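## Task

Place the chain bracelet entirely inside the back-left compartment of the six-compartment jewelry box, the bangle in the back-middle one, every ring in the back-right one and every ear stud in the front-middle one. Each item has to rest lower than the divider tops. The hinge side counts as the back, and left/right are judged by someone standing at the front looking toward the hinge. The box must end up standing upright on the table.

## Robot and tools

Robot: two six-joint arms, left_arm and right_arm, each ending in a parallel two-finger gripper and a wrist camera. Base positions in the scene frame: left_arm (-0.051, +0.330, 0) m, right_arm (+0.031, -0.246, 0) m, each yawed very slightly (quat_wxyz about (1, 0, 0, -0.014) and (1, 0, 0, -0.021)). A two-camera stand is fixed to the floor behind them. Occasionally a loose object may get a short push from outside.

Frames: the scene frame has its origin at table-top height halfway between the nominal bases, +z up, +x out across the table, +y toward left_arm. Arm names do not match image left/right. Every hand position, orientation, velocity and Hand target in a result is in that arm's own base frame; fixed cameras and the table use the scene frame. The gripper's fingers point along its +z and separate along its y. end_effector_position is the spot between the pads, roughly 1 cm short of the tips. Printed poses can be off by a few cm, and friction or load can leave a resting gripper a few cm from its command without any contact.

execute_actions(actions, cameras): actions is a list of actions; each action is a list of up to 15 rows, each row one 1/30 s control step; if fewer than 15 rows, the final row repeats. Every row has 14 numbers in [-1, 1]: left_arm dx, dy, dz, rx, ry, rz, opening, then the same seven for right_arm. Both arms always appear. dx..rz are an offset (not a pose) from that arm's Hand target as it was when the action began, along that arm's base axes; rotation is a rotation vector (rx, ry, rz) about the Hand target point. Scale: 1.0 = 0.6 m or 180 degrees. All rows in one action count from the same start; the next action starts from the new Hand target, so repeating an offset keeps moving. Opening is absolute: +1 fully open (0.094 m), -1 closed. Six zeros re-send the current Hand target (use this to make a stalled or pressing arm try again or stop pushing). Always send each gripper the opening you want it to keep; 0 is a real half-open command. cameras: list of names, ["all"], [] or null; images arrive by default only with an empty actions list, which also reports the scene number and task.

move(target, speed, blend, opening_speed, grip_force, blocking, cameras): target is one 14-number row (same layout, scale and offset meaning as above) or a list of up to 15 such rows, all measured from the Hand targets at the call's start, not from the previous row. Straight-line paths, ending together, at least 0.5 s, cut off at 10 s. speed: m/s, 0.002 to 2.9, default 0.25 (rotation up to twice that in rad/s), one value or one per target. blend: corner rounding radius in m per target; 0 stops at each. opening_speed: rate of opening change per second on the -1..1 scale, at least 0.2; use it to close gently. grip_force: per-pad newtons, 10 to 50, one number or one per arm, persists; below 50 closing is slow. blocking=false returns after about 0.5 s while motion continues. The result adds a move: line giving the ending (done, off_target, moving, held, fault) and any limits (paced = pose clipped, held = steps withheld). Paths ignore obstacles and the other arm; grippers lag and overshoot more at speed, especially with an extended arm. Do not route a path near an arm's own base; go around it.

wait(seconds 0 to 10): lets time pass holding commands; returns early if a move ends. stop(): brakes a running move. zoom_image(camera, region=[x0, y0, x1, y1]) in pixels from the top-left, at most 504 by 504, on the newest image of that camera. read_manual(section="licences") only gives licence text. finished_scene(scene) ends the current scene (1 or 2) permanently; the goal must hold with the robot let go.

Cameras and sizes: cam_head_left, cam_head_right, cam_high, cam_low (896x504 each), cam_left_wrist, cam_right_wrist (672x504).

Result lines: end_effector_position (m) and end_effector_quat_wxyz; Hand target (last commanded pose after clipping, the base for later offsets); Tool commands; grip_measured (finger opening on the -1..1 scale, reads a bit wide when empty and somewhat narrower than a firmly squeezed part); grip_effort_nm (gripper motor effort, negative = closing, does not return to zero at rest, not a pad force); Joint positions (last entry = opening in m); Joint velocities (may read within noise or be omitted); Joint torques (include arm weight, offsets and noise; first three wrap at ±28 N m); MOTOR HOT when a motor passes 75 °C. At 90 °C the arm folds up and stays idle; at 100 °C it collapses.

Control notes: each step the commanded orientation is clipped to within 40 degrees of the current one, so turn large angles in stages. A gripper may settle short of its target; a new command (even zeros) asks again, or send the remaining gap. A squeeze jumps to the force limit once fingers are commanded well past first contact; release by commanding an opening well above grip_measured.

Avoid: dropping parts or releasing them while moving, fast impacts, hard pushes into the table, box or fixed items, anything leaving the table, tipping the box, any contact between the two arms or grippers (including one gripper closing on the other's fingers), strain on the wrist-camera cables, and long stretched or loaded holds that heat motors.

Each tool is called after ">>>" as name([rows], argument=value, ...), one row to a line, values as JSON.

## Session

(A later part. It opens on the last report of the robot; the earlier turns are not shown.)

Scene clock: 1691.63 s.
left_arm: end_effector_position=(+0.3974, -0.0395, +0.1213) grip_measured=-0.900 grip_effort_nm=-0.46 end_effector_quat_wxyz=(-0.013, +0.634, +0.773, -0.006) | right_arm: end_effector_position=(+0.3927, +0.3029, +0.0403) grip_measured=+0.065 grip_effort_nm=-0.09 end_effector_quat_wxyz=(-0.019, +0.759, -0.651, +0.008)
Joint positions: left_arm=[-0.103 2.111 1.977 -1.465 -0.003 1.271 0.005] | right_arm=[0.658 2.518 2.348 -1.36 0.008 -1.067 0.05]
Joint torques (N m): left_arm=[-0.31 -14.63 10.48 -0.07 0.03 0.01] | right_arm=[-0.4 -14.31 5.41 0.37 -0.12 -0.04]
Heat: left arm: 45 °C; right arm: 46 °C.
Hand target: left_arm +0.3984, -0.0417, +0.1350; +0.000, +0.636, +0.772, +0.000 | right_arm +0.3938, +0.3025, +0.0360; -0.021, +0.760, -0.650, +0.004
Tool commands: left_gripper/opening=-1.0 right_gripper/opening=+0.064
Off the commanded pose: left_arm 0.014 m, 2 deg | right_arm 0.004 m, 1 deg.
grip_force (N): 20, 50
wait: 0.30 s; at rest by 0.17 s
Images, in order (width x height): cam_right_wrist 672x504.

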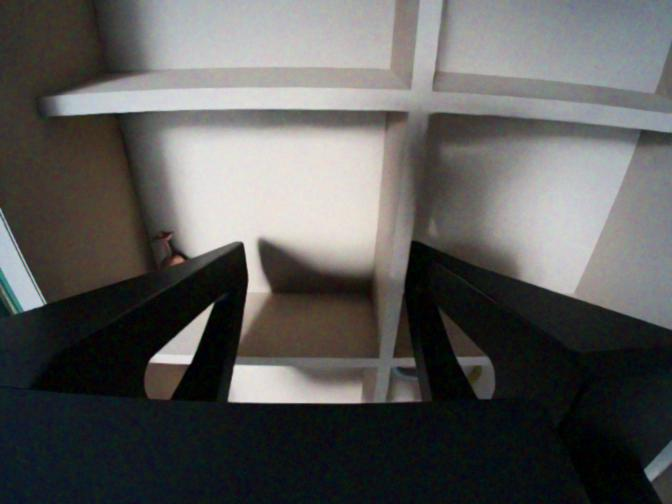

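>>> move(target=[0,0,0,0,0,0,-1.0, -0.0091,-0.007,-0.009,-0.0055,0.0072,0,0.064], speed=0.06)

>>> wait(seconds=0.3, cameras=["cam_right_wrist"])

Scene clock: 1718.80 s.
left_arm: end_effector_position=(+0.3974, -0.0395, +0.1213) grip_measured=-0.900 grip_effort_nm=-0.46 end_effector_quat_wxyz=(-0.013, +0.634, +0.773, -0.006) | right_arm: end_effector_position=(+0.3893, +0.3003, +0.0354) grip_measured=+0.065 grip_effort_nm=-0.08 end_effector_quat_wxyz=(-0.010, +0.759, -0.651, +0.006)
Joint positions: left_arm=[-0.103 2.111 1.977 -1.465 -0.003 1.271 0.005] | right_arm=[0.658 2.518 2.329 -1.36 0.008 -1.067 0.05]
Joint torques (N m): left_arm=[-0.42 -14.56 10.58 -0.07 0.03 0.01] | right_arm=[-0.42 -14.32 5.22 0.25 -0.12 -0.04]
Heat: left arm: 45 °C; right arm: 49 °C.
Hand target: left_arm +0.3984, -0.0417, +0.1350; +0.000, +0.636, +0.772, +0.000 | right_arm +0.3883, +0.2983, +0.0306; -0.007, +0.760, -0.650, +0.001
Off the commanded pose: left_arm 0.014 m, 2 deg | right_arm 0.005 m, 1 deg.
grip_force (N): 20, 50
move: off_target (left_arm)

Scene clock: 1719.10 s.
left_arm: end_effector_position=(+0.3974, -0.0395, +0.1213) grip_measured=-0.900 grip_effort_nm=-0.46 end_effector_quat_wxyz=(-0.013, +0.634, +0.773, -0.006) | right_arm: end_effector_position=(+0.3893, +0.3003, +0.0354) grip_measured=+0.065 grip_effort_nm=-0.08 end_effector_quat_wxyz=(-0.010, +0.759, -0.651, +0.006)
Joint positions: left_arm=[-0.103 2.111 1.977 -1.465 -0.003 1.271 0.005] | right_arm=[0.658 2.518 2.329 -1.36 0.008 -1.067 0.05]
Joint torques (N m): left_arm=[-0.34 -14.65 10.56 -0.05 0.04 0.03] | right_arm=[-0.43 -14.31 5.24 0.25 -0.12 -0.03]
Heat: left arm: 45 °C; right arm: 49 °C.
Hand target: left_arm +0.3984, -0.0417, +0.1350; +0.000, +0.636, +0.772, +0.000 | right_arm +0.3883, +0.2983, +0.0306; -0.007, +0.760, -0.650, +0.001
Tool commands: left_gripper/opening=-1.0 right_gripper/opening=+0.064
Off the commanded pose: left_arm 0.014 m, 2 deg | right_arm 0.005 m, 1 deg.
grip_force (N): 20, 50
wait: 0.30 s; at rest by 0.17 s
Images, in order (width x height): cam_right_wrist 672x504.

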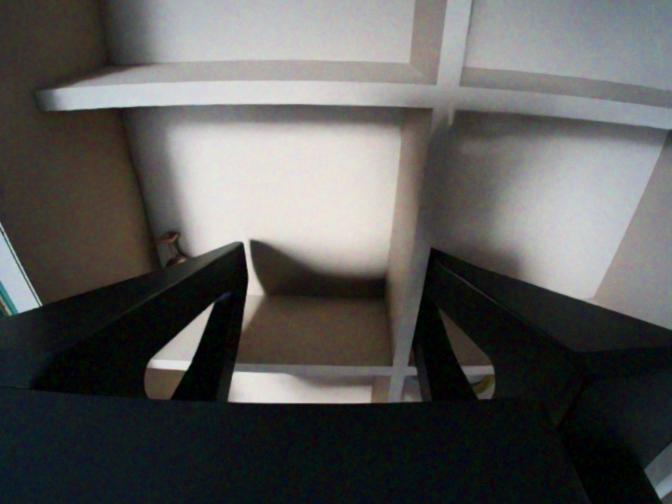

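>>> move(target=[0,0,0,0,0,0,-1.0, 0.0432,0.0132,0.0045,0.01175,-0.01578,0,0.064], speed=0.05)

>>> wait(seconds=0.3, cameras=["cam_right_wrist"])

Scene clock: 1745.47 s.
left_arm: end_effector_position=(+0.3974, -0.0395, +0.1213) grip_measured=-0.900 grip_effort_nm=-0.46 end_effector_quat_wxyz=(-0.013, +0.634, +0.773, -0.006) | right_arm: end_effector_position=(+0.4084, +0.3047, +0.0406) grip_measured=+0.065 grip_effort_nm=-0.08 end_effector_quat_wxyz=(-0.036, +0.759, -0.650, +0.012)
Joint positions: left_arm=[-0.103 2.111 1.977 -1.465 -0.003 1.271 0.005] | right_arm=[0.642 2.557 2.42 -1.359 0.008 -1.084 0.05]
Joint torques (N m): left_arm=[-0.29 -14.65 10.56 -0.08 0.06 0.03] | right_arm=[-0.61 -11.82 9.94 0.29 -0.13 -0.04]
Heat: left arm: 45 °C; right arm: 49 °C.
Hand target: left_arm +0.3984, -0.0417, +0.1350; +0.000, +0.636, +0.772, +0.000 | right_arm +0.4143, +0.3063, +0.0333; -0.037, +0.760, -0.649, +0.008
Off the commanded pose: left_arm 0.014 m, 2 deg | right_arm 0.009 m, 1 deg.
grip_force (N): 20, 50
move: off_target (left_arm)

Scene clock: 1745.77 s.
left_arm: end_effector_position=(+0.3974, -0.0395, +0.1213) grip_measured=-0.900 grip_effort_nm=-0.46 end_effector_quat_wxyz=(-0.013, +0.634, +0.773, -0.006) | right_arm: end_effector_position=(+0.4084, +0.3047, +0.0406) grip_measured=+0.065 grip_effort_nm=-0.09 end_effector_quat_wxyz=(-0.036, +0.759, -0.650, +0.012)
Joint positions: left_arm=[-0.103 2.111 1.977 -1.465 -0.003 1.271 0.005] | right_arm=[0.642 2.557 2.42 -1.359 0.008 -1.085 0.05]
Joint torques (N m): left_arm=[-0.31 -14.63 10.5 -0.04 0.05 0.01] | right_arm=[-0.62 -11.85 9.99 0.29 -0.13 -0.05]
Heat: left arm: 45 °C; right arm: 49 °C.
Hand target: left_arm +0.3984, -0.0417, +0.1350; +0.000, +0.636, +0.772, +0.000 | right_arm +0.4143, +0.3063, +0.0333; -0.037, +0.760, -0.649, +0.008
Tool commands: left_gripper/opening=-1.0 right_gripper/opening=+0.064
Off the commanded pose: left_arm 0.014 m, 2 deg | right_arm 0.009 m, 1 deg.
grip_force (N): 20, 50
wait: 0.30 s; at rest by 0.17 s
Images, in order (width x height): cam_right_wrist 672x504.

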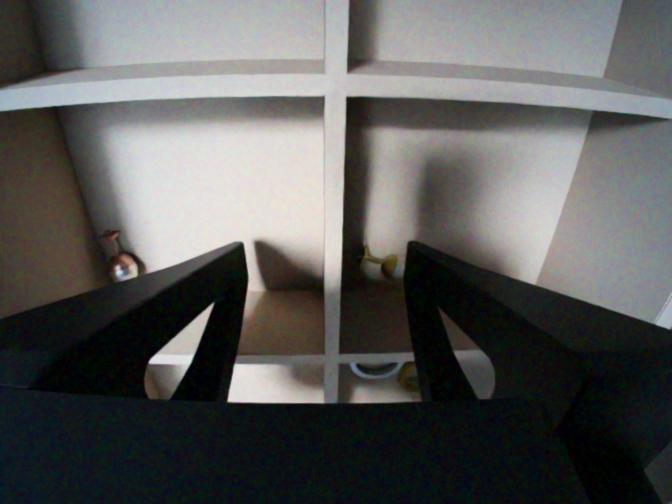

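>>> zoom_image(camera="cam_right_wrist", region=[320, 200, 440, 320])

Scaled by 4.200 from the camera's 672x504 image, which has a finer 960x720 frame.

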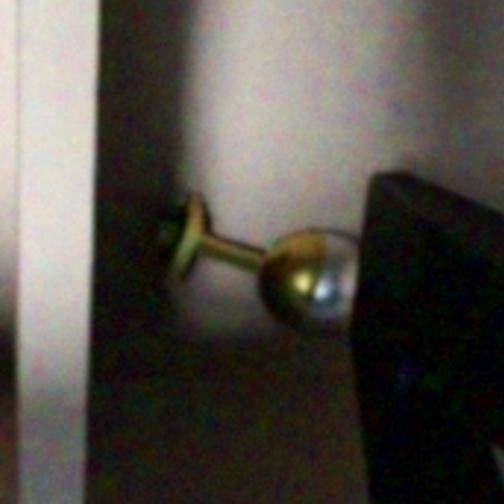

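>>> move(target=[0,0,0,0,0,0,-1.0, -0.0043,-0.0033,0.0195,0,0,0,0.064], speed=0.05)

>>> wait(seconds=0.3, cameras=["cam_right_wrist"])

Scene clock: 1805.50 s.
left_arm: end_effector_position=(+0.3974, -0.0395, +0.1213) grip_measured=-0.900 grip_effort_nm=-0.46 end_effector_quat_wxyz=(-0.013, +0.634, +0.773, -0.006) | right_arm: end_effector_position=(+0.4091, +0.3052, +0.0455) grip_measured=+0.065 grip_effort_nm=-0.09 end_effector_quat_wxyz=(-0.038, +0.759, -0.649, +0.013)
Joint positions: left_arm=[-0.103 2.111 1.977 -1.465 -0.003 1.271 0.005] | right_arm=[0.642 2.557 2.439 -1.373 0.008 -1.085 0.05]
Joint torques (N m): left_arm=[-0.28 -14.64 10.56 -0.06 0.04 0.03] | right_arm=[-0.64 -13.09 9.94 0.09 -0.12 -0.05]
Heat: left arm: 45 °C; right arm: 47 °C.
Hand target: left_arm +0.3984, -0.0417, +0.1350; +0.000, +0.636, +0.772, +0.000 | right_arm +0.4116, +0.3043, +0.0450; -0.037, +0.760, -0.649, +0.008
Off the commanded pose: left_arm 0.014 m, 2 deg | right_arm 0.003 m, 1 deg.
grip_force (N): 20, 50
move: off_target (left_arm)

Scene clock: 1805.80 s.
left_arm: end_effector_position=(+0.3974, -0.0395, +0.1213) grip_measured=-0.900 grip_effort_nm=-0.46 end_effector_quat_wxyz=(-0.013, +0.634, +0.773, -0.006) | right_arm: end_effector_position=(+0.4090, +0.3051, +0.0455) grip_measured=+0.065 grip_effort_nm=-0.09 end_effector_quat_wxyz=(-0.038, +0.759, -0.650, +0.013)
Joint positions: left_arm=[-0.103 2.111 1.977 -1.465 -0.003 1.271 0.005] | right_arm=[0.642 2.557 2.439 -1.373 0.008 -1.085 0.05]
Joint torques (N m): left_arm=[-0.35 -14.71 10.41 -0.09 0.04 0.01] | right_arm=[-0.62 -13.09 9.92 0.1 -0.12 -0.04]
Heat: left arm: 45 °C; right arm: 47 °C.
Hand target: left_arm +0.3984, -0.0417, +0.1350; +0.000, +0.636, +0.772, +0.000 | right_arm +0.4116, +0.3043, +0.0450; -0.037, +0.760, -0.649, +0.008
Tool commands: left_gripper/opening=-1.0 right_gripper/opening=+0.064
Off the commanded pose: left_arm 0.014 m, 2 deg | right_arm 0.003 m, 1 deg.
grip_force (N): 20, 50
wait: 0.30 s; at rest by 0.17 s
Images, in order (width x height): cam_right_wrist 672x504.

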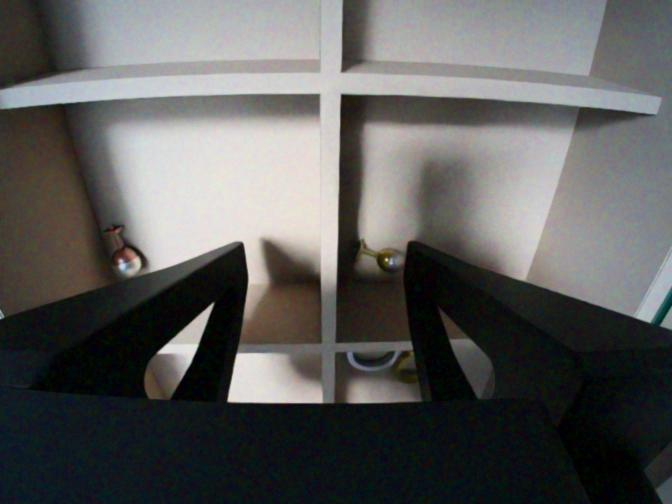

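>>> zoom_image(camera="cam_right_wrist", region=[310, 180, 430, 300])

Scaled by 4.200 from the camera's 672x504 image, which has a finer 960x720 frame.

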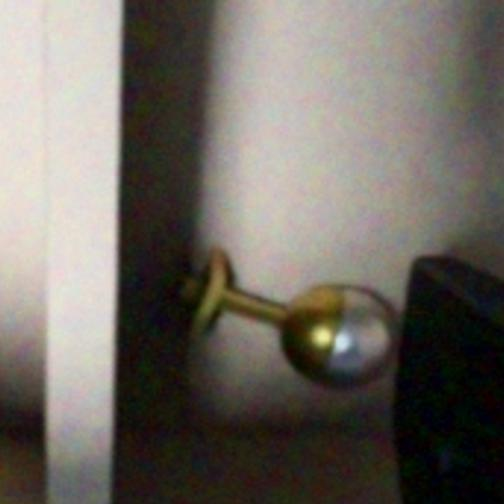

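>>> move(target=[0,0,0,0,0,0,-1.0, -0.0518,-0.0047,0.01,-0.01285,0.01674,0,0.064], speed=0.06)

>>> wait(seconds=0.3, cameras=["cam_right_wrist"])

Scene clock: 1863.63 s.
left_arm: end_effector_position=(+0.3974, -0.0395, +0.1213) grip_measured=-0.900 grip_effort_nm=-0.46 end_effector_quat_wxyz=(-0.013, +0.634, +0.773, -0.006) | right_arm: end_effector_position=(+0.3884, +0.2998, +0.0325) grip_measured=+0.065 grip_effort_nm=-0.09 end_effector_quat_wxyz=(+0.003, +0.760, -0.650, +0.005)
Joint positions: left_arm=[-0.103 2.111 1.977 -1.465 -0.003 1.271 0.005] | right_arm=[0.659 2.557 2.39 -1.408 0.011 -1.067 0.05]
Joint torques (N m): left_arm=[-0.39 -14.61 10.62 -0.07 0.04 0.03] | right_arm=[0.72 -18.99 5.09 -0.06 -0.14 0.09]
Heat: left arm: 45 °C; right arm: 49 °C.
Hand target: left_arm +0.3984, -0.0417, +0.1350; +0.000, +0.636, +0.772, +0.000 | right_arm +0.3805, +0.3015, +0.0509; -0.004, +0.760, -0.650, +0.001
Off the commanded pose: left_arm 0.014 m, 2 deg | right_arm 0.020 m, 1 deg.
grip_force (N): 20, 50
move: off_target (left_arm, right_arm)

Scene clock: 1863.93 s.
left_arm: end_effector_position=(+0.3974, -0.0395, +0.1213) grip_measured=-0.900 grip_effort_nm=-0.46 end_effector_quat_wxyz=(-0.013, +0.634, +0.773, -0.006) | right_arm: end_effector_position=(+0.3884, +0.2998, +0.0325) grip_measured=+0.065 grip_effort_nm=-0.08 end_effector_quat_wxyz=(+0.003, +0.760, -0.650, +0.005)
Joint positions: left_arm=[-0.103 2.111 1.977 -1.465 -0.003 1.271 0.005] | right_arm=[0.659 2.557 2.39 -1.408 0.011 -1.066 0.05]
Joint torques (N m): left_arm=[-0.31 -14.63 10.54 -0.06 0.04 0.03] | right_arm=[0.7 -19 5.09 -0.08 -0.14 0.09]
Heat: left arm: 45 °C; right arm: 49 °C.
Hand target: left_arm +0.3984, -0.0417, +0.1350; +0.000, +0.636, +0.772, +0.000 | right_arm +0.3805, +0.3015, +0.0509; -0.004, +0.760, -0.650, +0.001
Tool commands: left_gripper/opening=-1.0 right_gripper/opening=+0.064
Off the commanded pose: left_arm 0.014 m, 2 deg | right_arm 0.020 m, 1 deg.
grip_force (N): 20, 50
wait: 0.30 s; at rest by 0.17 s
Images, in order (width x height): cam_right_wrist 672x504.

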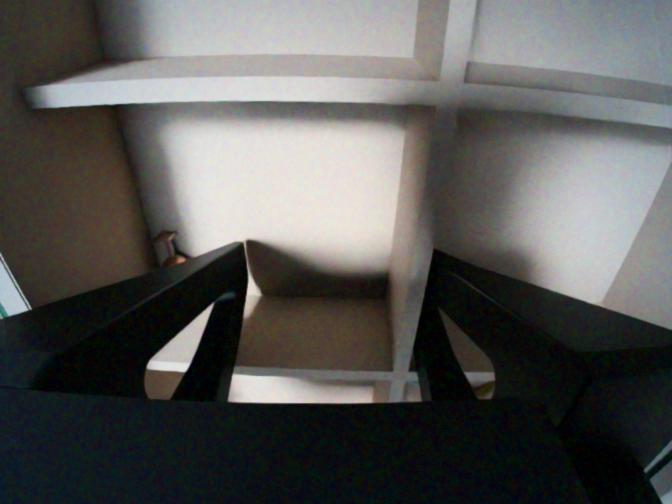

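>>> move(target=[0,0,0,0,0,0,-1.0, 0.0588,0.006,-0.0292,0.0167,-0.0222,0,0.064], speed=0.05)

>>> wait(seconds=0.3, cameras=["cam_right_wrist"])

Scene clock: 1887.87 s.
left_arm: end_effector_position=(+0.3974, -0.0395, +0.1213) grip_measured=-0.900 grip_effort_nm=-0.46 end_effector_quat_wxyz=(-0.013, +0.634, +0.773, -0.006) | right_arm: end_effector_position=(+0.4114, +0.3031, +0.0332) grip_measured=+0.065 grip_effort_nm=-0.08 end_effector_quat_wxyz=(-0.037, +0.759, -0.650, +0.014)
Joint positions: left_arm=[-0.103 2.111 1.977 -1.465 -0.003 1.271 0.005] | right_arm=[0.637 2.557 2.39 -1.326 0.011 -1.088 0.05]
Joint torques (N m): left_arm=[-0.4 -14.68 10.51 -0.06 0.04 0.01] | right_arm=[-0.51 -14.61 6.98 0.42 -0.16 -0.03]
Heat: left arm: 45 °C; right arm: 56 °C.
Hand target: left_arm +0.3984, -0.0417, +0.1350; +0.000, +0.636, +0.772, +0.000 | right_arm +0.4158, +0.3051, +0.0334; -0.047, +0.759, -0.649, +0.010
Off the commanded pose: left_arm 0.014 m, 2 deg | right_arm 0.005 m, 1 deg.
grip_force (N): 20, 50
move: off_target (left_arm)

Scene clock: 1888.17 s.
left_arm: end_effector_position=(+0.3974, -0.0395, +0.1213) grip_measured=-0.900 grip_effort_nm=-0.46 end_effector_quat_wxyz=(-0.013, +0.634, +0.773, -0.006) | right_arm: end_effector_position=(+0.4115, +0.3031, +0.0332) grip_measured=+0.065 grip_effort_nm=-0.08 end_effector_quat_wxyz=(-0.037, +0.759, -0.650, +0.014)
Joint positions: left_arm=[-0.103 2.111 1.977 -1.465 -0.003 1.271 0.005] | right_arm=[0.637 2.557 2.39 -1.326 0.011 -1.088 0.05]
Joint torques (N m): left_arm=[-0.35 -14.72 10.54 -0.07 0.04 0.03] | right_arm=[-0.5 -14.6 7.01 0.44 -0.16 -0.04]
Heat: left arm: 45 °C; right arm: 56 °C.
Hand target: left_arm +0.3984, -0.0417, +0.1350; +0.000, +0.636, +0.772, +0.000 | right_arm +0.4158, +0.3051, +0.0334; -0.047, +0.759, -0.649, +0.010
Tool commands: left_gripper/opening=-1.0 right_gripper/opening=+0.064
Off the commanded pose: left_arm 0.014 m, 2 deg | right_arm 0.005 m, 1 deg.
grip_force (N): 20, 50
wait: 0.30 s; at rest by 0.17 s
Images, in order (width x height): cam_right_wrist 672x504.

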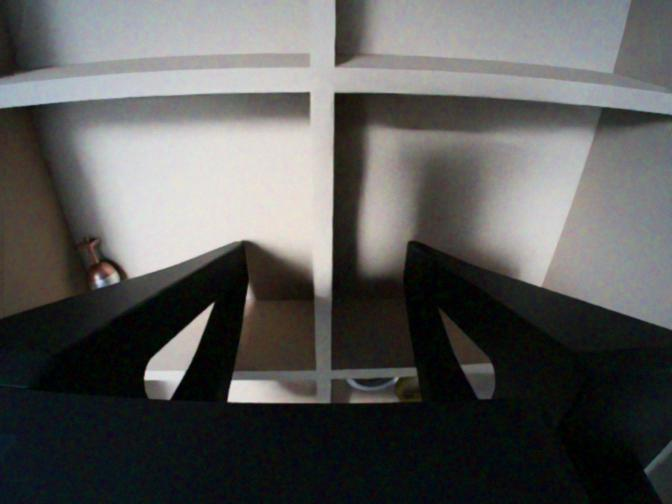

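>>> move(target=[0,0,0,0,0,0,-1.0, -0.01,-0.007,0.09,0,0,0,0.064], speed=0.1)

>>> wait(seconds=0.3, cameras=["cam_right_wrist"])

Scene clock: 1895.87 s.
left_arm: end_effector_position=(+0.3974, -0.0395, +0.1213) grip_measured=-0.900 grip_effort_nm=-0.46 end_effector_quat_wxyz=(-0.013, +0.634, +0.773, -0.006) | right_arm: end_effector_position=(+0.4088, +0.3012, +0.0912) grip_measured=+0.065 grip_effort_nm=-0.08 end_effector_quat_wxyz=(-0.052, +0.758, -0.650, +0.017)
Joint positions: left_arm=[-0.103 2.111 1.977 -1.465 -0.003 1.271 0.005] | right_arm=[0.637 2.557 2.622 -1.527 0.011 -1.089 0.05]
Joint torques (N m): left_arm=[-0.2 -14.57 10.45 -0.05 0.02 0] | right_arm=[-0.46 -12.36 9.69 0.14 -0.15 -0.05]
Heat: left arm: 45 °C; right arm: 54 °C.
Hand target: left_arm +0.3984, -0.0417, +0.1350; +0.000, +0.636, +0.772, +0.000 | right_arm +0.4098, +0.3009, +0.0875; -0.047, +0.759, -0.649, +0.010
Off the commanded pose: left_arm 0.014 m, 2 deg | right_arm 0.004 m, 1 deg.
grip_force (N): 20, 50
move: off_target (left_arm)

Scene clock: 1896.17 s.
left_arm: end_effector_position=(+0.3974, -0.0395, +0.1213) grip_measured=-0.900 grip_effort_nm=-0.46 end_effector_quat_wxyz=(-0.013, +0.634, +0.773, -0.006) | right_arm: end_effector_position=(+0.4088, +0.3012, +0.0912) grip_measured=+0.065 grip_effort_nm=-0.08 end_effector_quat_wxyz=(-0.052, +0.758, -0.650, +0.017)
Joint positions: left_arm=[-0.103 2.111 1.977 -1.465 -0.003 1.271 0.005] | right_arm=[0.637 2.557 2.622 -1.527 0.011 -1.089 0.05]
Joint torques (N m): left_arm=[-0.35 -14.61 10.51 -0.07 0.05 0.02] | right_arm=[-0.49 -12.4 9.69 0.15 -0.16 -0.04]
Heat: left arm: 45 °C; right arm: 54 °C.
Hand target: left_arm +0.3984, -0.0417, +0.1350; +0.000, +0.636, +0.772, +0.000 | right_arm +0.4098, +0.3009, +0.0875; -0.047, +0.759, -0.649, +0.010
Tool commands: left_gripper/opening=-1.0 right_gripper/opening=+0.064
Off the commanded pose: left_arm 0.014 m, 2 deg | right_arm 0.004 m, 1 deg.
grip_force (N): 20, 50
wait: 0.30 s; at rest by 0.17 s
Images, in order (width x height): cam_right_wrist 672x504.

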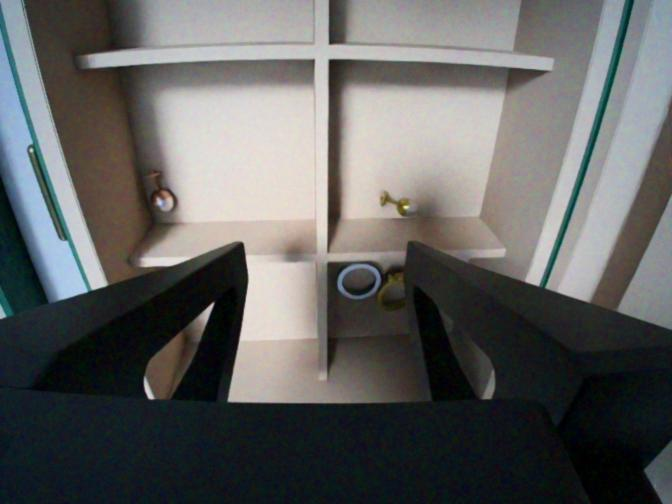

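>>> zoom_image(camera="cam_right_wrist", region=[310, 140, 470, 300])

Scaled by 3.150 from the camera's 672x504 image, which has a finer 960x720 frame.

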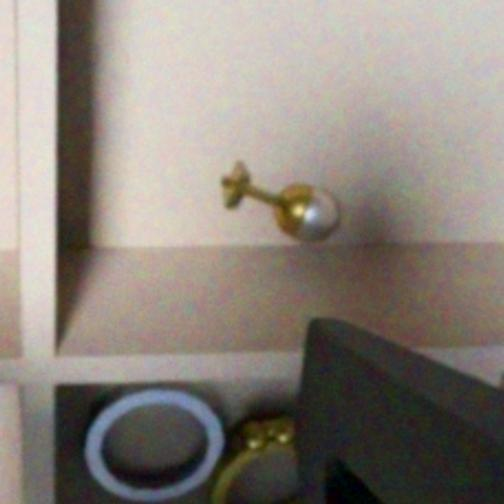

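>>> move([
  [0,0,0,0,0,0,-1.0, 0.0253,0.0068,-0.0042,-0.04786,-0.07009,-0.00915,-0.404],
  [0,0,0,0,0,0,-1.0, 0.0583,0.013,-0.0325,-0.04786,-0.07009,-0.00915,-0.404],
], speed=0.1, blend=[0.01, 0])

>>> wait(seconds=0.3, cameras=["cam_right_wrist"])

Scene clock: 2209.93 s.
left_arm: end_effector_position=(+0.3974, -0.0395, +0.1213) grip_measured=-0.900 grip_effort_nm=-0.46 end_effector_quat_wxyz=(-0.013, +0.634, +0.773, -0.006) | right_arm: end_effector_position=(+0.4411, +0.3119, +0.0768) grip_measured=-0.402 grip_effort_nm=-0.11 end_effector_quat_wxyz=(-0.071, +0.745, -0.648, +0.141)
Joint positions: left_arm=[-0.103 2.111 1.977 -1.465 -0.003 1.271 0.005] | right_arm=[0.698 2.623 2.654 -1.412 0.256 -1.036 0.028]
Joint torques (N m): left_arm=[-0.31 -14.61 10.59 -0.06 0.07 0.03] | right_arm=[-0.59 -12.01 9.99 0.32 0.22 -0.03]
Heat: left arm: 45 °C; right arm: 46 °C.
Hand target: left_arm +0.3984, -0.0417, +0.1350; +0.000, +0.636, +0.772, +0.000 | right_arm +0.4449, +0.3087, +0.0680; -0.061, +0.746, -0.648, +0.143
Off the commanded pose: left_arm 0.014 m, 2 deg | right_arm 0.010 m, 1 deg.
grip_force (N): 20, 50
move: off_target (left_arm)

Scene clock: 2210.23 s.
left_arm: end_effector_position=(+0.3974, -0.0395, +0.1213) grip_measured=-0.900 grip_effort_nm=-0.46 end_effector_quat_wxyz=(-0.013, +0.634, +0.773, -0.006) | right_arm: end_effector_position=(+0.4411, +0.3119, +0.0768) grip_measured=-0.402 grip_effort_nm=-0.11 end_effector_quat_wxyz=(-0.071, +0.745, -0.648, +0.141)
Joint positions: left_arm=[-0.103 2.111 1.977 -1.465 -0.003 1.271 0.005] | right_arm=[0.698 2.623 2.654 -1.412 0.256 -1.036 0.028]
Joint torques (N m): left_arm=[-0.36 -14.64 10.48 -0.08 0.04 0.04] | right_arm=[-0.57 -12.03 9.96 0.32 0.21 -0.03]
Heat: left arm: 45 °C; right arm: 46 °C.
Hand target: left_arm +0.3984, -0.0417, +0.1350; +0.000, +0.636, +0.772, +0.000 | right_arm +0.4449, +0.3087, +0.0680; -0.061, +0.746, -0.648, +0.143
Tool commands: left_gripper/opening=-1.0 right_gripper/opening=-0.404
Off the commanded pose: left_arm 0.014 m, 2 deg | right_arm 0.010 m, 1 deg.
grip_force (N): 20, 50
wait: 0.30 s; at rest by 0.17 s
Images, in order (width x height): cam_right_wrist 672x504.

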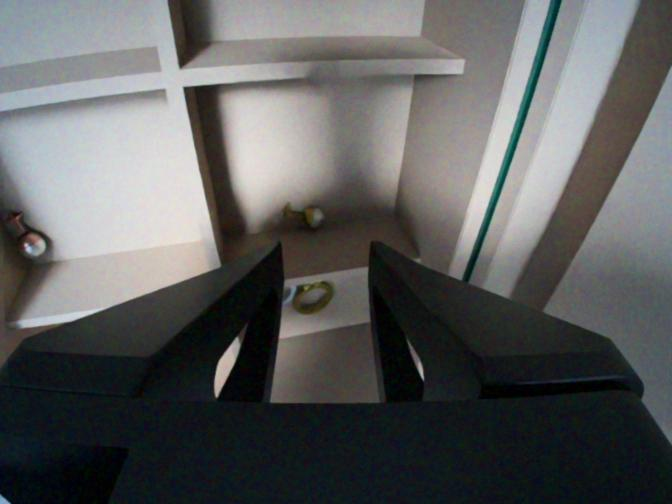

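>>> zoom_image(camera="cam_right_wrist", region=[240, 160, 400, 320])

Scaled by 3.150 from the camera's 672x504 image, which has a finer 960x720 frame.

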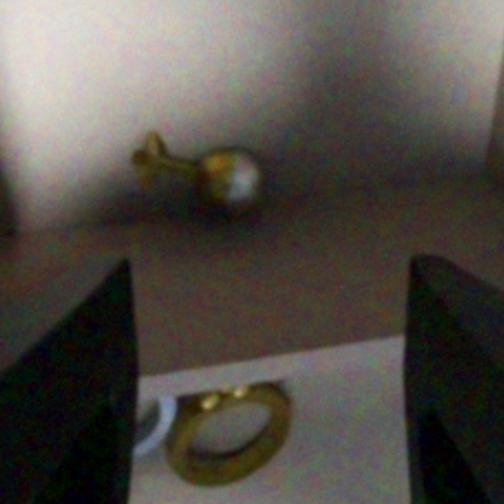

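>>> move(target=[0,0,0,0,0,0,-1.0, 0.0032,-0.0047,-0.0372,0,0,0,-0.404], speed=0.06)

>>> wait(seconds=0.3, cameras=["cam_right_wrist"])

Scene clock: 2264.43 s.
left_arm: end_effector_position=(+0.3974, -0.0395, +0.1213) grip_measured=-0.900 grip_effort_nm=-0.46 end_effector_quat_wxyz=(-0.013, +0.634, +0.773, -0.006) | right_arm: end_effector_position=(+0.4419, +0.3103, +0.0444) grip_measured=-0.402 grip_effort_nm=-0.11 end_effector_quat_wxyz=(-0.057, +0.748, -0.646, +0.139)
Joint positions: left_arm=[-0.103 2.111 1.977 -1.465 -0.003 1.271 0.005] | right_arm=[0.695 2.623 2.528 -1.314 0.256 -1.042 0.028]
Joint torques (N m): left_arm=[-0.47 -14.64 10.59 -0.08 0.03 0.02] | right_arm=[-0.87 -16.02 5.39 0.57 0.2 -0.03]
Heat: left arm: 45 °C; right arm: 46 °C.
Hand target: left_arm +0.3984, -0.0417, +0.1350; +0.000, +0.636, +0.772, +0.000 | right_arm +0.4467, +0.3059, +0.0456; -0.061, +0.746, -0.648, +0.143
Off the commanded pose: left_arm 0.014 m, 2 deg | right_arm 0.007 m, 1 deg.
grip_force (N): 20, 50
move: off_target (left_arm)

Scene clock: 2264.73 s.
left_arm: end_effector_position=(+0.3974, -0.0395, +0.1213) grip_measured=-0.900 grip_effort_nm=-0.46 end_effector_quat_wxyz=(-0.013, +0.634, +0.773, -0.006) | right_arm: end_effector_position=(+0.4419, +0.3104, +0.0444) grip_measured=-0.402 grip_effort_nm=-0.12 end_effector_quat_wxyz=(-0.057, +0.748, -0.646, +0.139)
Joint positions: left_arm=[-0.103 2.111 1.977 -1.465 -0.003 1.271 0.005] | right_arm=[0.695 2.623 2.528 -1.313 0.256 -1.042 0.028]
Joint torques (N m): left_arm=[-0.38 -14.67 10.5 -0.05 0.06 0.01] | right_arm=[-0.9 -16.01 5.44 0.58 0.2 -0.03]
Heat: left arm: 45 °C; right arm: 46 °C.
Hand target: left_arm +0.3984, -0.0417, +0.1350; +0.000, +0.636, +0.772, +0.000 | right_arm +0.4467, +0.3059, +0.0456; -0.061, +0.746, -0.648, +0.143
Tool commands: left_gripper/opening=-1.0 right_gripper/opening=-0.404
Off the commanded pose: left_arm 0.014 m, 2 deg | right_arm 0.007 m, 1 deg.
grip_force (N): 20, 50
wait: 0.30 s; at rest by 0.17 s
Images, in order (width x height): cam_right_wrist 672x504.

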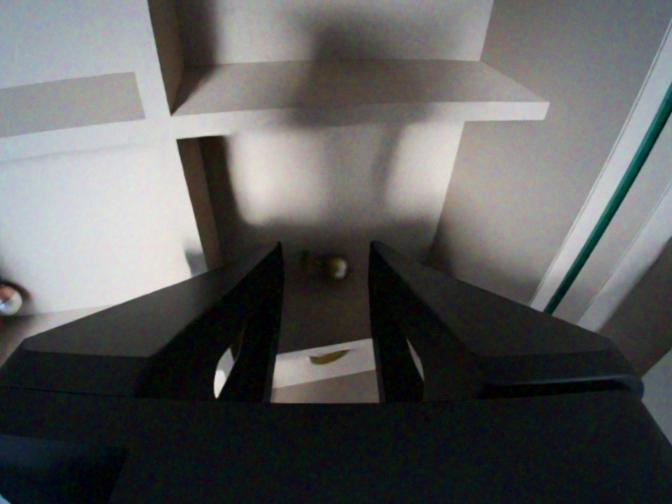

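>>> move(target=[0,0,0,0,0,0,-1.0, 0.0038,-0.0027,-0.0235,0,0,0,-0.404], speed=0.05)

>>> wait(seconds=0.3, cameras=["cam_right_wrist"])

Scene clock: 2284.10 s.
left_arm: end_effector_position=(+0.3974, -0.0395, +0.1213) grip_measured=-0.900 grip_effort_nm=-0.46 end_effector_quat_wxyz=(-0.013, +0.634, +0.773, -0.006) | right_arm: end_effector_position=(+0.4434, +0.3073, +0.0317) grip_measured=-0.402 grip_effort_nm=-0.11 end_effector_quat_wxyz=(-0.052, +0.748, -0.646, +0.140)
Joint positions: left_arm=[-0.103 2.111 1.977 -1.465 -0.003 1.271 0.005] | right_arm=[0.69 2.622 2.477 -1.272 0.259 -1.047 0.028]
Joint torques (N m): left_arm=[-0.32 -14.57 10.45 -0.08 0.04 0.02] | right_arm=[-0.9 -16.49 3.95 0.79 0.16 -0.01]
Heat: left arm: 45 °C; right arm: 51 °C.
Hand target: left_arm +0.3984, -0.0417, +0.1350; +0.000, +0.636, +0.772, +0.000 | right_arm +0.4489, +0.3042, +0.0315; -0.060, +0.746, -0.648, +0.143
Off the commanded pose: left_arm 0.014 m, 2 deg | right_arm 0.006 m, 1 deg.
grip_force (N): 20, 50
move: off_target (left_arm)

Scene clock: 2284.40 s.
left_arm: end_effector_position=(+0.3974, -0.0395, +0.1213) grip_measured=-0.900 grip_effort_nm=-0.46 end_effector_quat_wxyz=(-0.013, +0.634, +0.773, -0.006) | right_arm: end_effector_position=(+0.4434, +0.3073, +0.0317) grip_measured=-0.402 grip_effort_nm=-0.11 end_effector_quat_wxyz=(-0.052, +0.749, -0.646, +0.140)
Joint positions: left_arm=[-0.103 2.111 1.977 -1.465 -0.003 1.271 0.005] | right_arm=[0.69 2.622 2.477 -1.272 0.259 -1.048 0.028]
Joint torques (N m): left_arm=[-0.34 -14.68 10.54 -0.06 0.04 0.03] | right_arm=[-0.87 -16.49 3.96 0.78 0.15 -0.02]
Heat: left arm: 45 °C; right arm: 51 °C.
Hand target: left_arm +0.3984, -0.0417, +0.1350; +0.000, +0.636, +0.772, +0.000 | right_arm +0.4489, +0.3042, +0.0315; -0.060, +0.746, -0.648, +0.143
Tool commands: left_gripper/opening=-1.0 right_gripper/opening=-0.404
Off the commanded pose: left_arm 0.014 m, 2 deg | right_arm 0.006 m, 1 deg.
grip_force (N): 20, 50
wait: 0.30 s; at rest by 0.17 s
Images, in order (width x height): cam_right_wrist 672x504.

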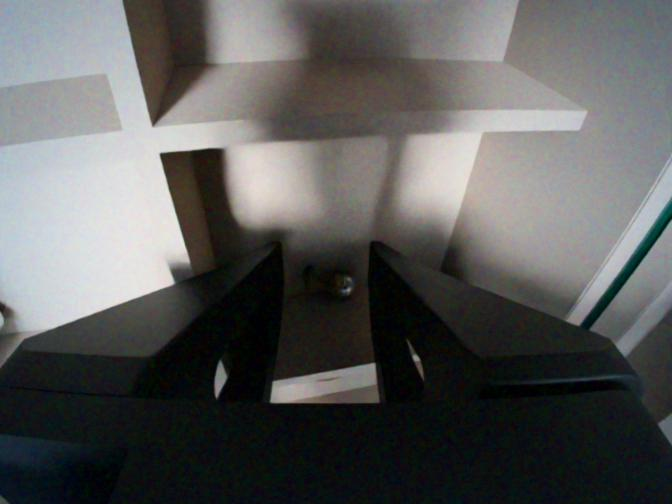

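>>> move(target=[0,0,0,0,0,0,-1.0, 0,0,0,0,0,0,-0.55], grip_force=[20, 14], opening_speed=0.2)

>>> wait(seconds=0.3, cameras=["cam_right_wrist"])

Scene clock: 2293.83 s.
left_arm: end_effector_position=(+0.3974, -0.0395, +0.1213) grip_measured=-0.900 grip_effort_nm=-0.46 end_effector_quat_wxyz=(-0.013, +0.634, +0.773, -0.006) | right_arm: end_effector_position=(+0.4431, +0.3070, +0.0311) grip_measured=-0.548 grip_effort_nm=-0.12 end_effector_quat_wxyz=(-0.051, +0.749, -0.646, +0.140)
Joint positions: left_arm=[-0.103 2.111 1.977 -1.465 -0.003 1.271 0.005] | right_arm=[0.69 2.622 2.474 -1.271 0.259 -1.049 0.021]
Joint torques (N m): left_arm=[-0.32 -14.57 10.55 -0.07 0.06 0.03] | right_arm=[-0.87 -16.5 4.14 0.78 0.16 -0.02]
Heat: left arm: 45 °C; right arm: 51 °C.
Hand target: left_arm +0.3984, -0.0417, +0.1350; +0.000, +0.636, +0.772, +0.000 | right_arm +0.4490, +0.3043, +0.0315; -0.061, +0.746, -0.648, +0.143
Off the commanded pose: left_arm 0.014 m, 2 deg | right_arm 0.006 m, 1 deg.
grip_force (N): 20, 14
move: off_target (left_arm)

Scene clock: 2294.13 s.
left_arm: end_effector_position=(+0.3974, -0.0395, +0.1213) grip_measured=-0.900 grip_effort_nm=-0.46 end_effector_quat_wxyz=(-0.013, +0.634, +0.773, -0.006) | right_arm: end_effector_position=(+0.4431, +0.3070, +0.0311) grip_measured=-0.548 grip_effort_nm=-0.12 end_effector_quat_wxyz=(-0.051, +0.749, -0.646, +0.140)
Joint positions: left_arm=[-0.103 2.111 1.977 -1.465 -0.003 1.271 0.005] | right_arm=[0.69 2.622 2.474 -1.271 0.259 -1.049 0.021]
Joint torques (N m): left_arm=[-0.35 -14.63 10.48 -0.07 0.06 0.02] | right_arm=[-0.85 -16.49 4.11 0.77 0.15 -0.01]
Heat: left arm: 45 °C; right arm: 51 °C.
Hand target: left_arm +0.3984, -0.0417, +0.1350; +0.000, +0.636, +0.772, +0.000 | right_arm +0.4490, +0.3043, +0.0315; -0.061, +0.746, -0.648, +0.143
Tool commands: left_gripper/opening=-1.0 right_gripper/opening=-0.55
Off the commanded pose: left_arm 0.014 m, 2 deg | right_arm 0.006 m, 1 deg.
grip_force (N): 20, 14
wait: 0.30 s; at rest by 0.17 s
Images, in order (width x height): cam_right_wrist 672x504.

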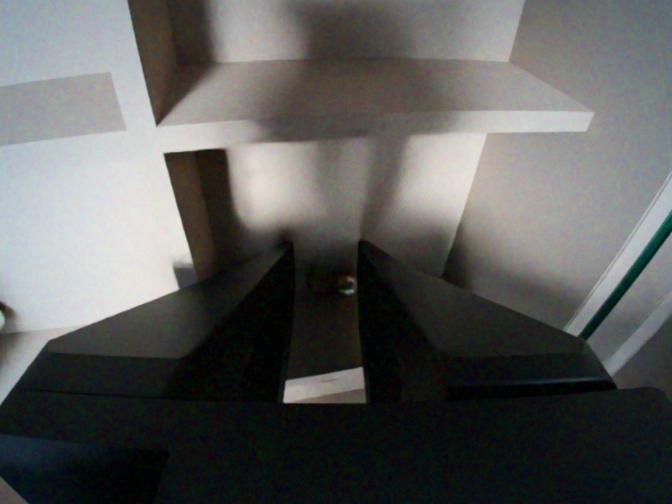

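>>> move(target=[0,0,0,0,0,0,-1.0, 0,0,0,0,0,0,-0.75], opening_speed=0.2)

>>> wait(seconds=0.3, cameras=["cam_right_wrist"])

Scene clock: 2300.33 s.
left_arm: end_effector_position=(+0.3974, -0.0395, +0.1213) grip_measured=-0.900 grip_effort_nm=-0.46 end_effector_quat_wxyz=(-0.013, +0.634, +0.773, -0.006) | right_arm: end_effector_position=(+0.4427, +0.3065, +0.0304) grip_measured=-0.748 grip_effort_nm=-0.12 end_effector_quat_wxyz=(-0.050, +0.749, -0.646, +0.140)
Joint positions: left_arm=[-0.103 2.111 1.977 -1.465 -0.003 1.271 0.005] | right_arm=[0.69 2.622 2.472 -1.271 0.26 -1.049 0.012]
Joint torques (N m): left_arm=[-0.32 -14.63 10.56 -0.06 0.05 0.03] | right_arm=[-0.88 -16.53 4.31 0.76 0.16 -0.02]
Heat: left arm: 45 °C; right arm: 51 °C.
Hand target: left_arm +0.3984, -0.0417, +0.1350; +0.000, +0.636, +0.772, +0.000 | right_arm +0.4490, +0.3042, +0.0315; -0.060, +0.746, -0.648, +0.143
Off the commanded pose: left_arm 0.014 m, 2 deg | right_arm 0.007 m, 1 deg.
grip_force (N): 20, 14
move: off_target (left_arm)

Scene clock: 2300.63 s.
left_arm: end_effector_position=(+0.3974, -0.0395, +0.1213) grip_measured=-0.900 grip_effort_nm=-0.46 end_effector_quat_wxyz=(-0.013, +0.634, +0.773, -0.006) | right_arm: end_effector_position=(+0.4427, +0.3065, +0.0304) grip_measured=-0.748 grip_effort_nm=-0.12 end_effector_quat_wxyz=(-0.050, +0.749, -0.646, +0.140)
Joint positions: left_arm=[-0.103 2.111 1.977 -1.465 -0.003 1.271 0.005] | right_arm=[0.69 2.622 2.472 -1.271 0.26 -1.049 0.012]
Joint torques (N m): left_arm=[-0.34 -14.63 10.55 -0.06 0.04 0.04] | right_arm=[-0.85 -16.53 4.3 0.78 0.14 -0.01]
Heat: left arm: 45 °C; right arm: 51 °C.
Hand target: left_arm +0.3984, -0.0417, +0.1350; +0.000, +0.636, +0.772, +0.000 | right_arm +0.4490, +0.3042, +0.0315; -0.060, +0.746, -0.648, +0.143
Tool commands: left_gripper/opening=-1.0 right_gripper/opening=-0.75
Off the commanded pose: left_arm 0.014 m, 2 deg | right_arm 0.007 m, 1 deg.
grip_force (N): 20, 14
wait: 0.30 s; at rest by 0.17 s
Images, in order (width x height): cam_right_wrist 672x504.

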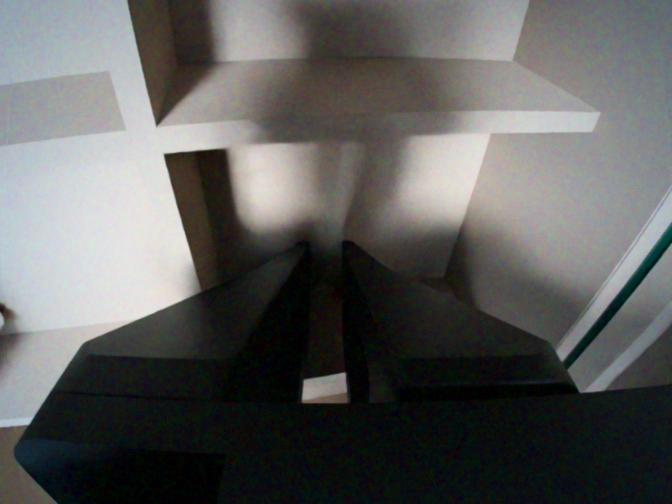

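>>> zoom_image(camera="cam_right_wrist", region=[270, 220, 390, 340])

Scaled by 4.200 from the camera's 672x504 image, which has a finer 960x720 frame.

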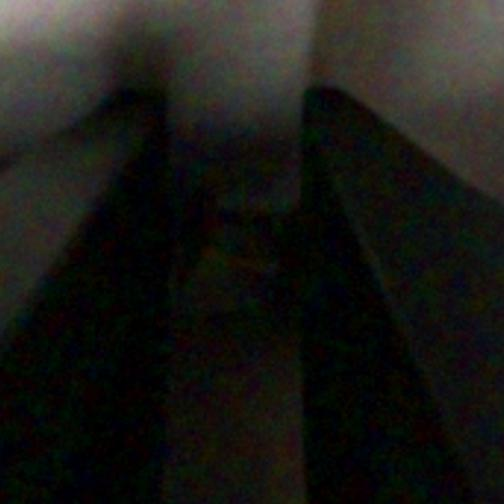

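>>> move(target=[0,0,0,0,0,0,-1.0, 0,0,0,0,0,0,-1.0], opening_speed=0.2)

>>> wait(seconds=0.3, cameras=["cam_right_wrist"])

Scene clock: 2310.33 s.
left_arm: end_effector_position=(+0.3974, -0.0395, +0.1213) grip_measured=-0.900 grip_effort_nm=-0.46 end_effector_quat_wxyz=(-0.013, +0.634, +0.773, -0.006) | right_arm: end_effector_position=(+0.4429, +0.3064, +0.0298) grip_measured=-0.956 grip_effort_nm=-0.38 end_effector_quat_wxyz=(-0.049, +0.749, -0.646, +0.141)
Joint positions: left_arm=[-0.103 2.111 1.977 -1.465 -0.003 1.271 0.005] | right_arm=[0.69 2.622 2.469 -1.269 0.261 -1.049 0.002]
Joint torques (N m): left_arm=[-0.21 -14.57 10.5 -0.07 0.06 0.01] | right_arm=[-0.87 -16.53 4.53 0.75 0.13 -0.02]
Heat: left arm: 45 °C; right arm: 52 °C.
Hand target: left_arm +0.3984, -0.0417, +0.1350; +0.000, +0.636, +0.772, +0.000 | right_arm +0.4490, +0.3042, +0.0316; -0.061, +0.746, -0.648, +0.143
Off the commanded pose: left_arm 0.014 m, 2 deg | right_arm 0.007 m, 1 deg.
grip_force (N): 20, 14
move: off_target (left_arm)

Scene clock: 2310.63 s.
left_arm: end_effector_position=(+0.3974, -0.0395, +0.1213) grip_measured=-0.900 grip_effort_nm=-0.46 end_effector_quat_wxyz=(-0.013, +0.634, +0.773, -0.006) | right_arm: end_effector_position=(+0.4429, +0.3064, +0.0298) grip_measured=-0.956 grip_effort_nm=-0.38 end_effector_quat_wxyz=(-0.049, +0.749, -0.646, +0.141)
Joint positions: left_arm=[-0.103 2.111 1.977 -1.465 -0.003 1.271 0.005] | right_arm=[0.69 2.622 2.469 -1.269 0.261 -1.049 0.002]
Joint torques (N m): left_arm=[-0.34 -14.76 10.54 -0.09 0.04 0.04] | right_arm=[-0.87 -16.54 4.52 0.75 0.13 -0.01]
Heat: left arm: 45 °C; right arm: 52 °C.
Hand target: left_arm +0.3984, -0.0417, +0.1350; +0.000, +0.636, +0.772, +0.000 | right_arm +0.4490, +0.3042, +0.0316; -0.061, +0.746, -0.648, +0.143
Tool commands: left_gripper/opening=-1.0 right_gripper/opening=-1.0
Off the commanded pose: left_arm 0.014 m, 2 deg | right_arm 0.007 m, 1 deg.
grip_force (N): 20, 14
wait: 0.30 s; at rest by 0.17 s
Images, in order (width x height): cam_right_wrist 672x504.

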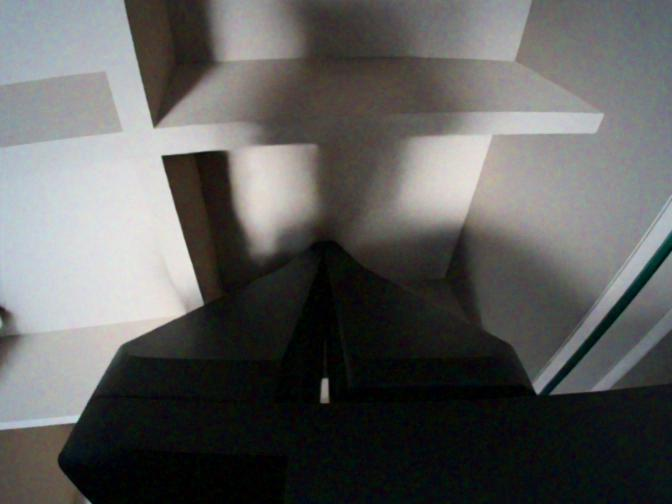

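>>> move(target=[0,0,0,0,0,0,-1.0, -0.03,-0.005,0.06,0,0,0,-1.0], speed=0.1)

>>> wait(seconds=0.3, cameras=["cam_right_wrist"])

Scene clock: 2317.73 s.
left_arm: end_effector_position=(+0.3974, -0.0395, +0.1213) grip_measured=-0.900 grip_effort_nm=-0.46 end_effector_quat_wxyz=(-0.013, +0.634, +0.773, -0.006) | right_arm: end_effector_position=(+0.4360, +0.3007, +0.0418) grip_measured=-0.956 grip_effort_nm=-0.38 end_effector_quat_wxyz=(-0.046, +0.748, -0.647, +0.140)
Joint positions: left_arm=[-0.103 2.111 1.977 -1.465 -0.003 1.271 0.005] | right_arm=[0.69 2.57 2.418 -1.277 0.261 -1.044 0.002]
Joint torques (N m): left_arm=[-0.31 -14.63 10.58 -0.08 0.05 0.04] | right_arm=[0.62 -20.37 5.53 0.22 0.16 0.11]
Heat: left arm: 45 °C; right arm: 52 °C.
Hand target: left_arm +0.3984, -0.0417, +0.1350; +0.000, +0.636, +0.772, +0.000 | right_arm +0.4310, +0.3013, +0.0674; -0.061, +0.746, -0.648, +0.143
Off the commanded pose: left_arm 0.014 m, 2 deg | right_arm 0.026 m, 2 deg.
grip_force (N): 20, 14
move: off_target (left_arm, right_arm)

Scene clock: 2318.03 s.
left_arm: end_effector_position=(+0.3974, -0.0395, +0.1213) grip_measured=-0.900 grip_effort_nm=-0.46 end_effector_quat_wxyz=(-0.013, +0.634, +0.773, -0.006) | right_arm: end_effector_position=(+0.4360, +0.3006, +0.0418) grip_measured=-0.956 grip_effort_nm=-0.38 end_effector_quat_wxyz=(-0.046, +0.748, -0.647, +0.140)
Joint positions: left_arm=[-0.103 2.111 1.977 -1.465 -0.003 1.271 0.005] | right_arm=[0.69 2.57 2.418 -1.277 0.261 -1.044 0.002]
Joint torques (N m): left_arm=[-0.4 -14.67 10.54 -0.09 0.04 0.03] | right_arm=[0.62 -20.38 5.55 0.2 0.17 0.1]
Heat: left arm: 45 °C; right arm: 52 °C.
Hand target: left_arm +0.3984, -0.0417, +0.1350; +0.000, +0.636, +0.772, +0.000 | right_arm +0.4310, +0.3013, +0.0674; -0.061, +0.746, -0.648, +0.143
Tool commands: left_gripper/opening=-1.0 right_gripper/opening=-1.0
Off the commanded pose: left_arm 0.014 m, 2 deg | right_arm 0.026 m, 2 deg.
grip_force (N): 20, 14
wait: 0.30 s; at rest by 0.17 s
Images, in order (width x height): cam_right_wrist 672x504.

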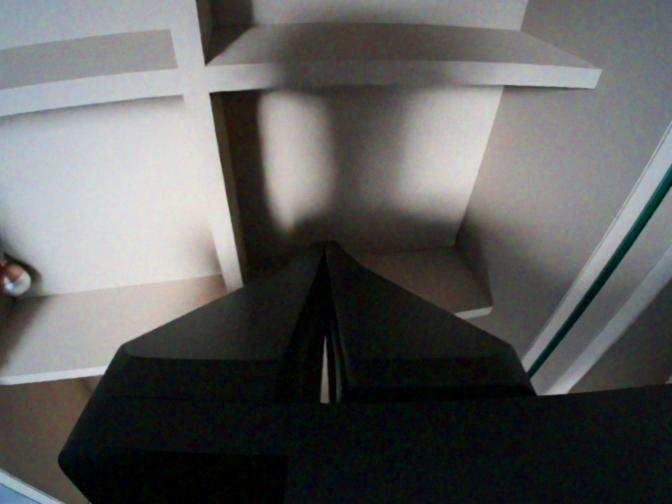

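>>> move(target=[0,0,0,0,0,0,-1.0, -0.005,-0.002,0.05,0,0,0,-1.0], speed=0.1)

>>> wait(seconds=0.3, cameras=["cam_right_wrist"])

Scene clock: 2328.73 s.
left_arm: end_effector_position=(+0.3974, -0.0395, +0.1213) grip_measured=-0.900 grip_effort_nm=-0.46 end_effector_quat_wxyz=(-0.013, +0.634, +0.773, -0.006) | right_arm: end_effector_position=(+0.4269, +0.2947, +0.0674) grip_measured=-0.956 grip_effort_nm=-0.38 end_effector_quat_wxyz=(-0.032, +0.750, -0.646, +0.137)
Joint positions: left_arm=[-0.103 2.111 1.977 -1.465 -0.003 1.271 0.005] | right_arm=[0.692 2.57 2.524 -1.413 0.26 -1.042 0.002]
Joint torques (N m): left_arm=[-0.29 -14.63 10.52 -0.05 0.05 0.05] | right_arm=[0.59 -18.63 9.88 0.16 0.19 0.11]
Heat: left arm: 45 °C; right arm: 50 °C.
Hand target: left_arm +0.3984, -0.0417, +0.1350; +0.000, +0.636, +0.772, +0.000 | right_arm +0.4281, +0.2999, +0.0974; -0.060, +0.746, -0.648, +0.143
Off the commanded pose: left_arm 0.014 m, 2 deg | right_arm 0.031 m, 3 deg.
grip_force (N): 20, 14
move: off_target (left_arm, right_arm)

Scene clock: 2329.03 s.
left_arm: end_effector_position=(+0.3974, -0.0395, +0.1213) grip_measured=-0.900 grip_effort_nm=-0.46 end_effector_quat_wxyz=(-0.013, +0.634, +0.773, -0.006) | right_arm: end_effector_position=(+0.4269, +0.2946, +0.0674) grip_measured=-0.956 grip_effort_nm=-0.38 end_effector_quat_wxyz=(-0.032, +0.750, -0.646, +0.137)
Joint positions: left_arm=[-0.103 2.111 1.977 -1.465 -0.003 1.271 0.005] | right_arm=[0.692 2.57 2.524 -1.413 0.26 -1.042 0.002]
Joint torques (N m): left_arm=[-0.34 -14.71 10.56 -0.08 0.05 0.02] | right_arm=[0.62 -18.65 9.88 0.15 0.17 0.1]
Heat: left arm: 45 °C; right arm: 50 °C.
Hand target: left_arm +0.3984, -0.0417, +0.1350; +0.000, +0.636, +0.772, +0.000 | right_arm +0.4280, +0.2999, +0.0974; -0.060, +0.745, -0.648, +0.143
Tool commands: left_gripper/opening=-1.0 right_gripper/opening=-1.0
Off the commanded pose: left_arm 0.014 m, 2 deg | right_arm 0.031 m, 3 deg.
grip_force (N): 20, 14
wait: 0.30 s; at rest by 0.17 s
Images, in order (width x height): cam_right_wrist 672x504.

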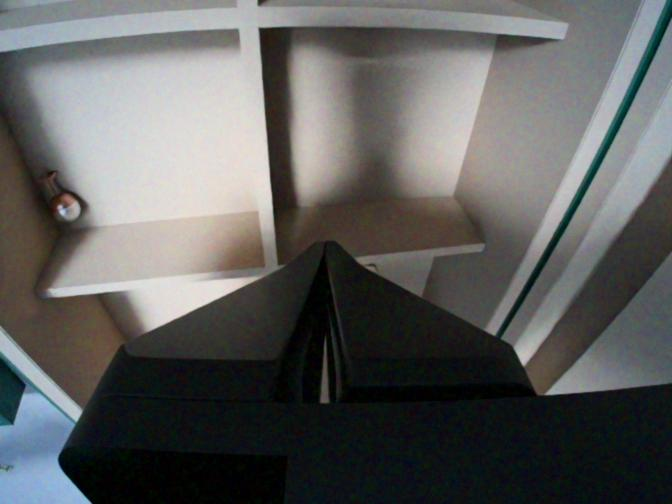

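>>> move(target=[0,0,0,0,0,0,-1.0, -0.04,-0.02,0.06,0,0,0,-1.0], speed=0.1)

>>> wait(seconds=0.3, cameras=["cam_right_wrist", "cam_low", "cam_high"])

Scene clock: 2336.07 s.
left_arm: end_effector_position=(+0.3974, -0.0395, +0.1213) grip_measured=-0.900 grip_effort_nm=-0.46 end_effector_quat_wxyz=(-0.013, +0.634, +0.773, -0.006) | right_arm: end_effector_position=(+0.4119, +0.2902, +0.1166) grip_measured=-0.956 grip_effort_nm=-0.38 end_effector_quat_wxyz=(-0.054, +0.747, -0.648, +0.140)
Joint positions: left_arm=[-0.103 2.111 1.977 -1.465 -0.003 1.271 0.005] | right_arm=[0.704 2.442 2.482 -1.457 0.26 -1.028 0.002]
Joint torques (N m): left_arm=[-0.32 -14.69 10.56 -0.08 0.05 0.04] | right_arm=[0.7 -18.22 5.07 0.23 0.19 0.09]
Heat: left arm: 45 °C; right arm: 50 °C.
Hand target: left_arm +0.3984, -0.0417, +0.1350; +0.000, +0.636, +0.772, +0.000 | right_arm +0.4040, +0.2879, +0.1335; -0.061, +0.745, -0.648, +0.143
Off the commanded pose: left_arm 0.014 m, 2 deg | right_arm 0.019 m, 1 deg.
grip_force (N): 20, 14
move: off_target (left_arm, right_arm)

Scene clock: 2336.37 s.
left_arm: end_effector_position=(+0.3974, -0.0395, +0.1213) grip_measured=-0.900 grip_effort_nm=-0.46 end_effector_quat_wxyz=(-0.013, +0.634, +0.773, -0.006) | right_arm: end_effector_position=(+0.4118, +0.2901, +0.1166) grip_measured=-0.956 grip_effort_nm=-0.38 end_effector_quat_wxyz=(-0.054, +0.747, -0.648, +0.140)
Joint positions: left_arm=[-0.103 2.111 1.977 -1.465 -0.003 1.271 0.005] | right_arm=[0.704 2.442 2.482 -1.457 0.26 -1.028 0.002]
Joint torques (N m): left_arm=[-0.28 -14.58 10.54 -0.06 0.05 0.02] | right_arm=[0.7 -18.24 5.05 0.23 0.2 0.1]
Heat: left arm: 45 °C; right arm: 50 °C.
Hand target: left_arm +0.3984, -0.0417, +0.1350; +0.000, +0.636, +0.772, +0.000 | right_arm +0.4040, +0.2879, +0.1335; -0.061, +0.745, -0.648, +0.143
Tool commands: left_gripper/opening=-1.0 right_gripper/opening=-1.0
Off the commanded pose: left_arm 0.014 m, 2 deg | right_arm 0.019 m, 1 deg.
grip_force (N): 20, 14
wait: 0.30 s; at rest by 0.17 s
Images, in order (width x height): cam_high 896x504, cam_low 896x504, cam_right_wrist 672x504.

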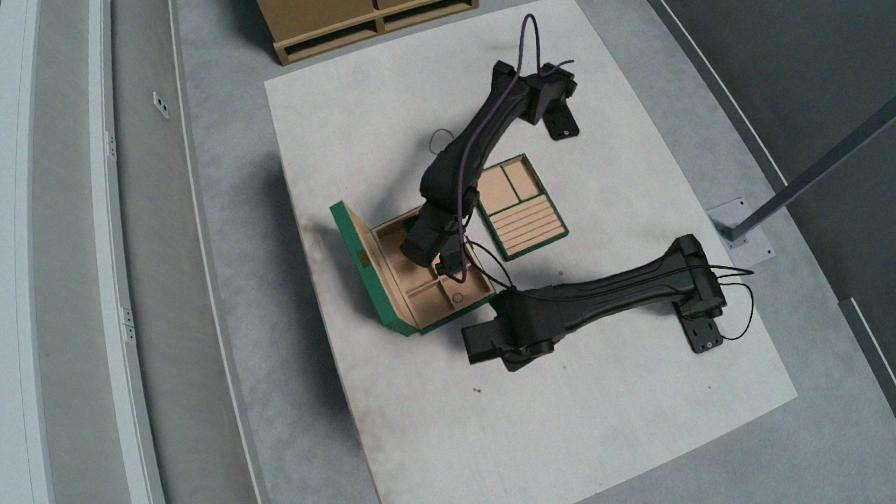

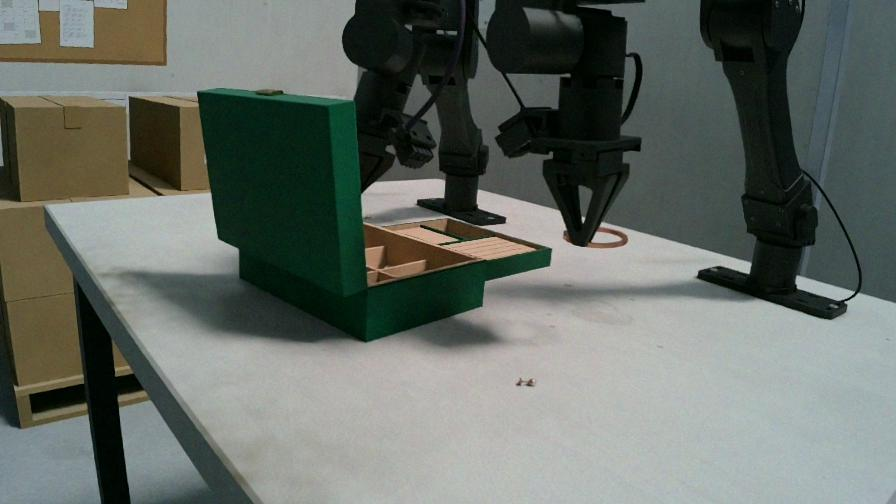

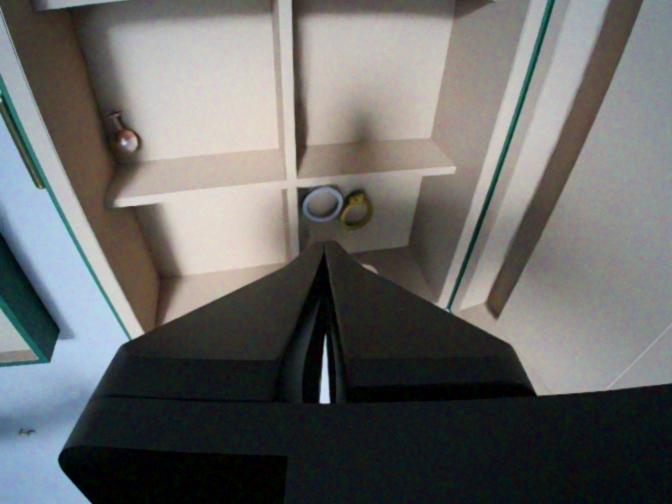

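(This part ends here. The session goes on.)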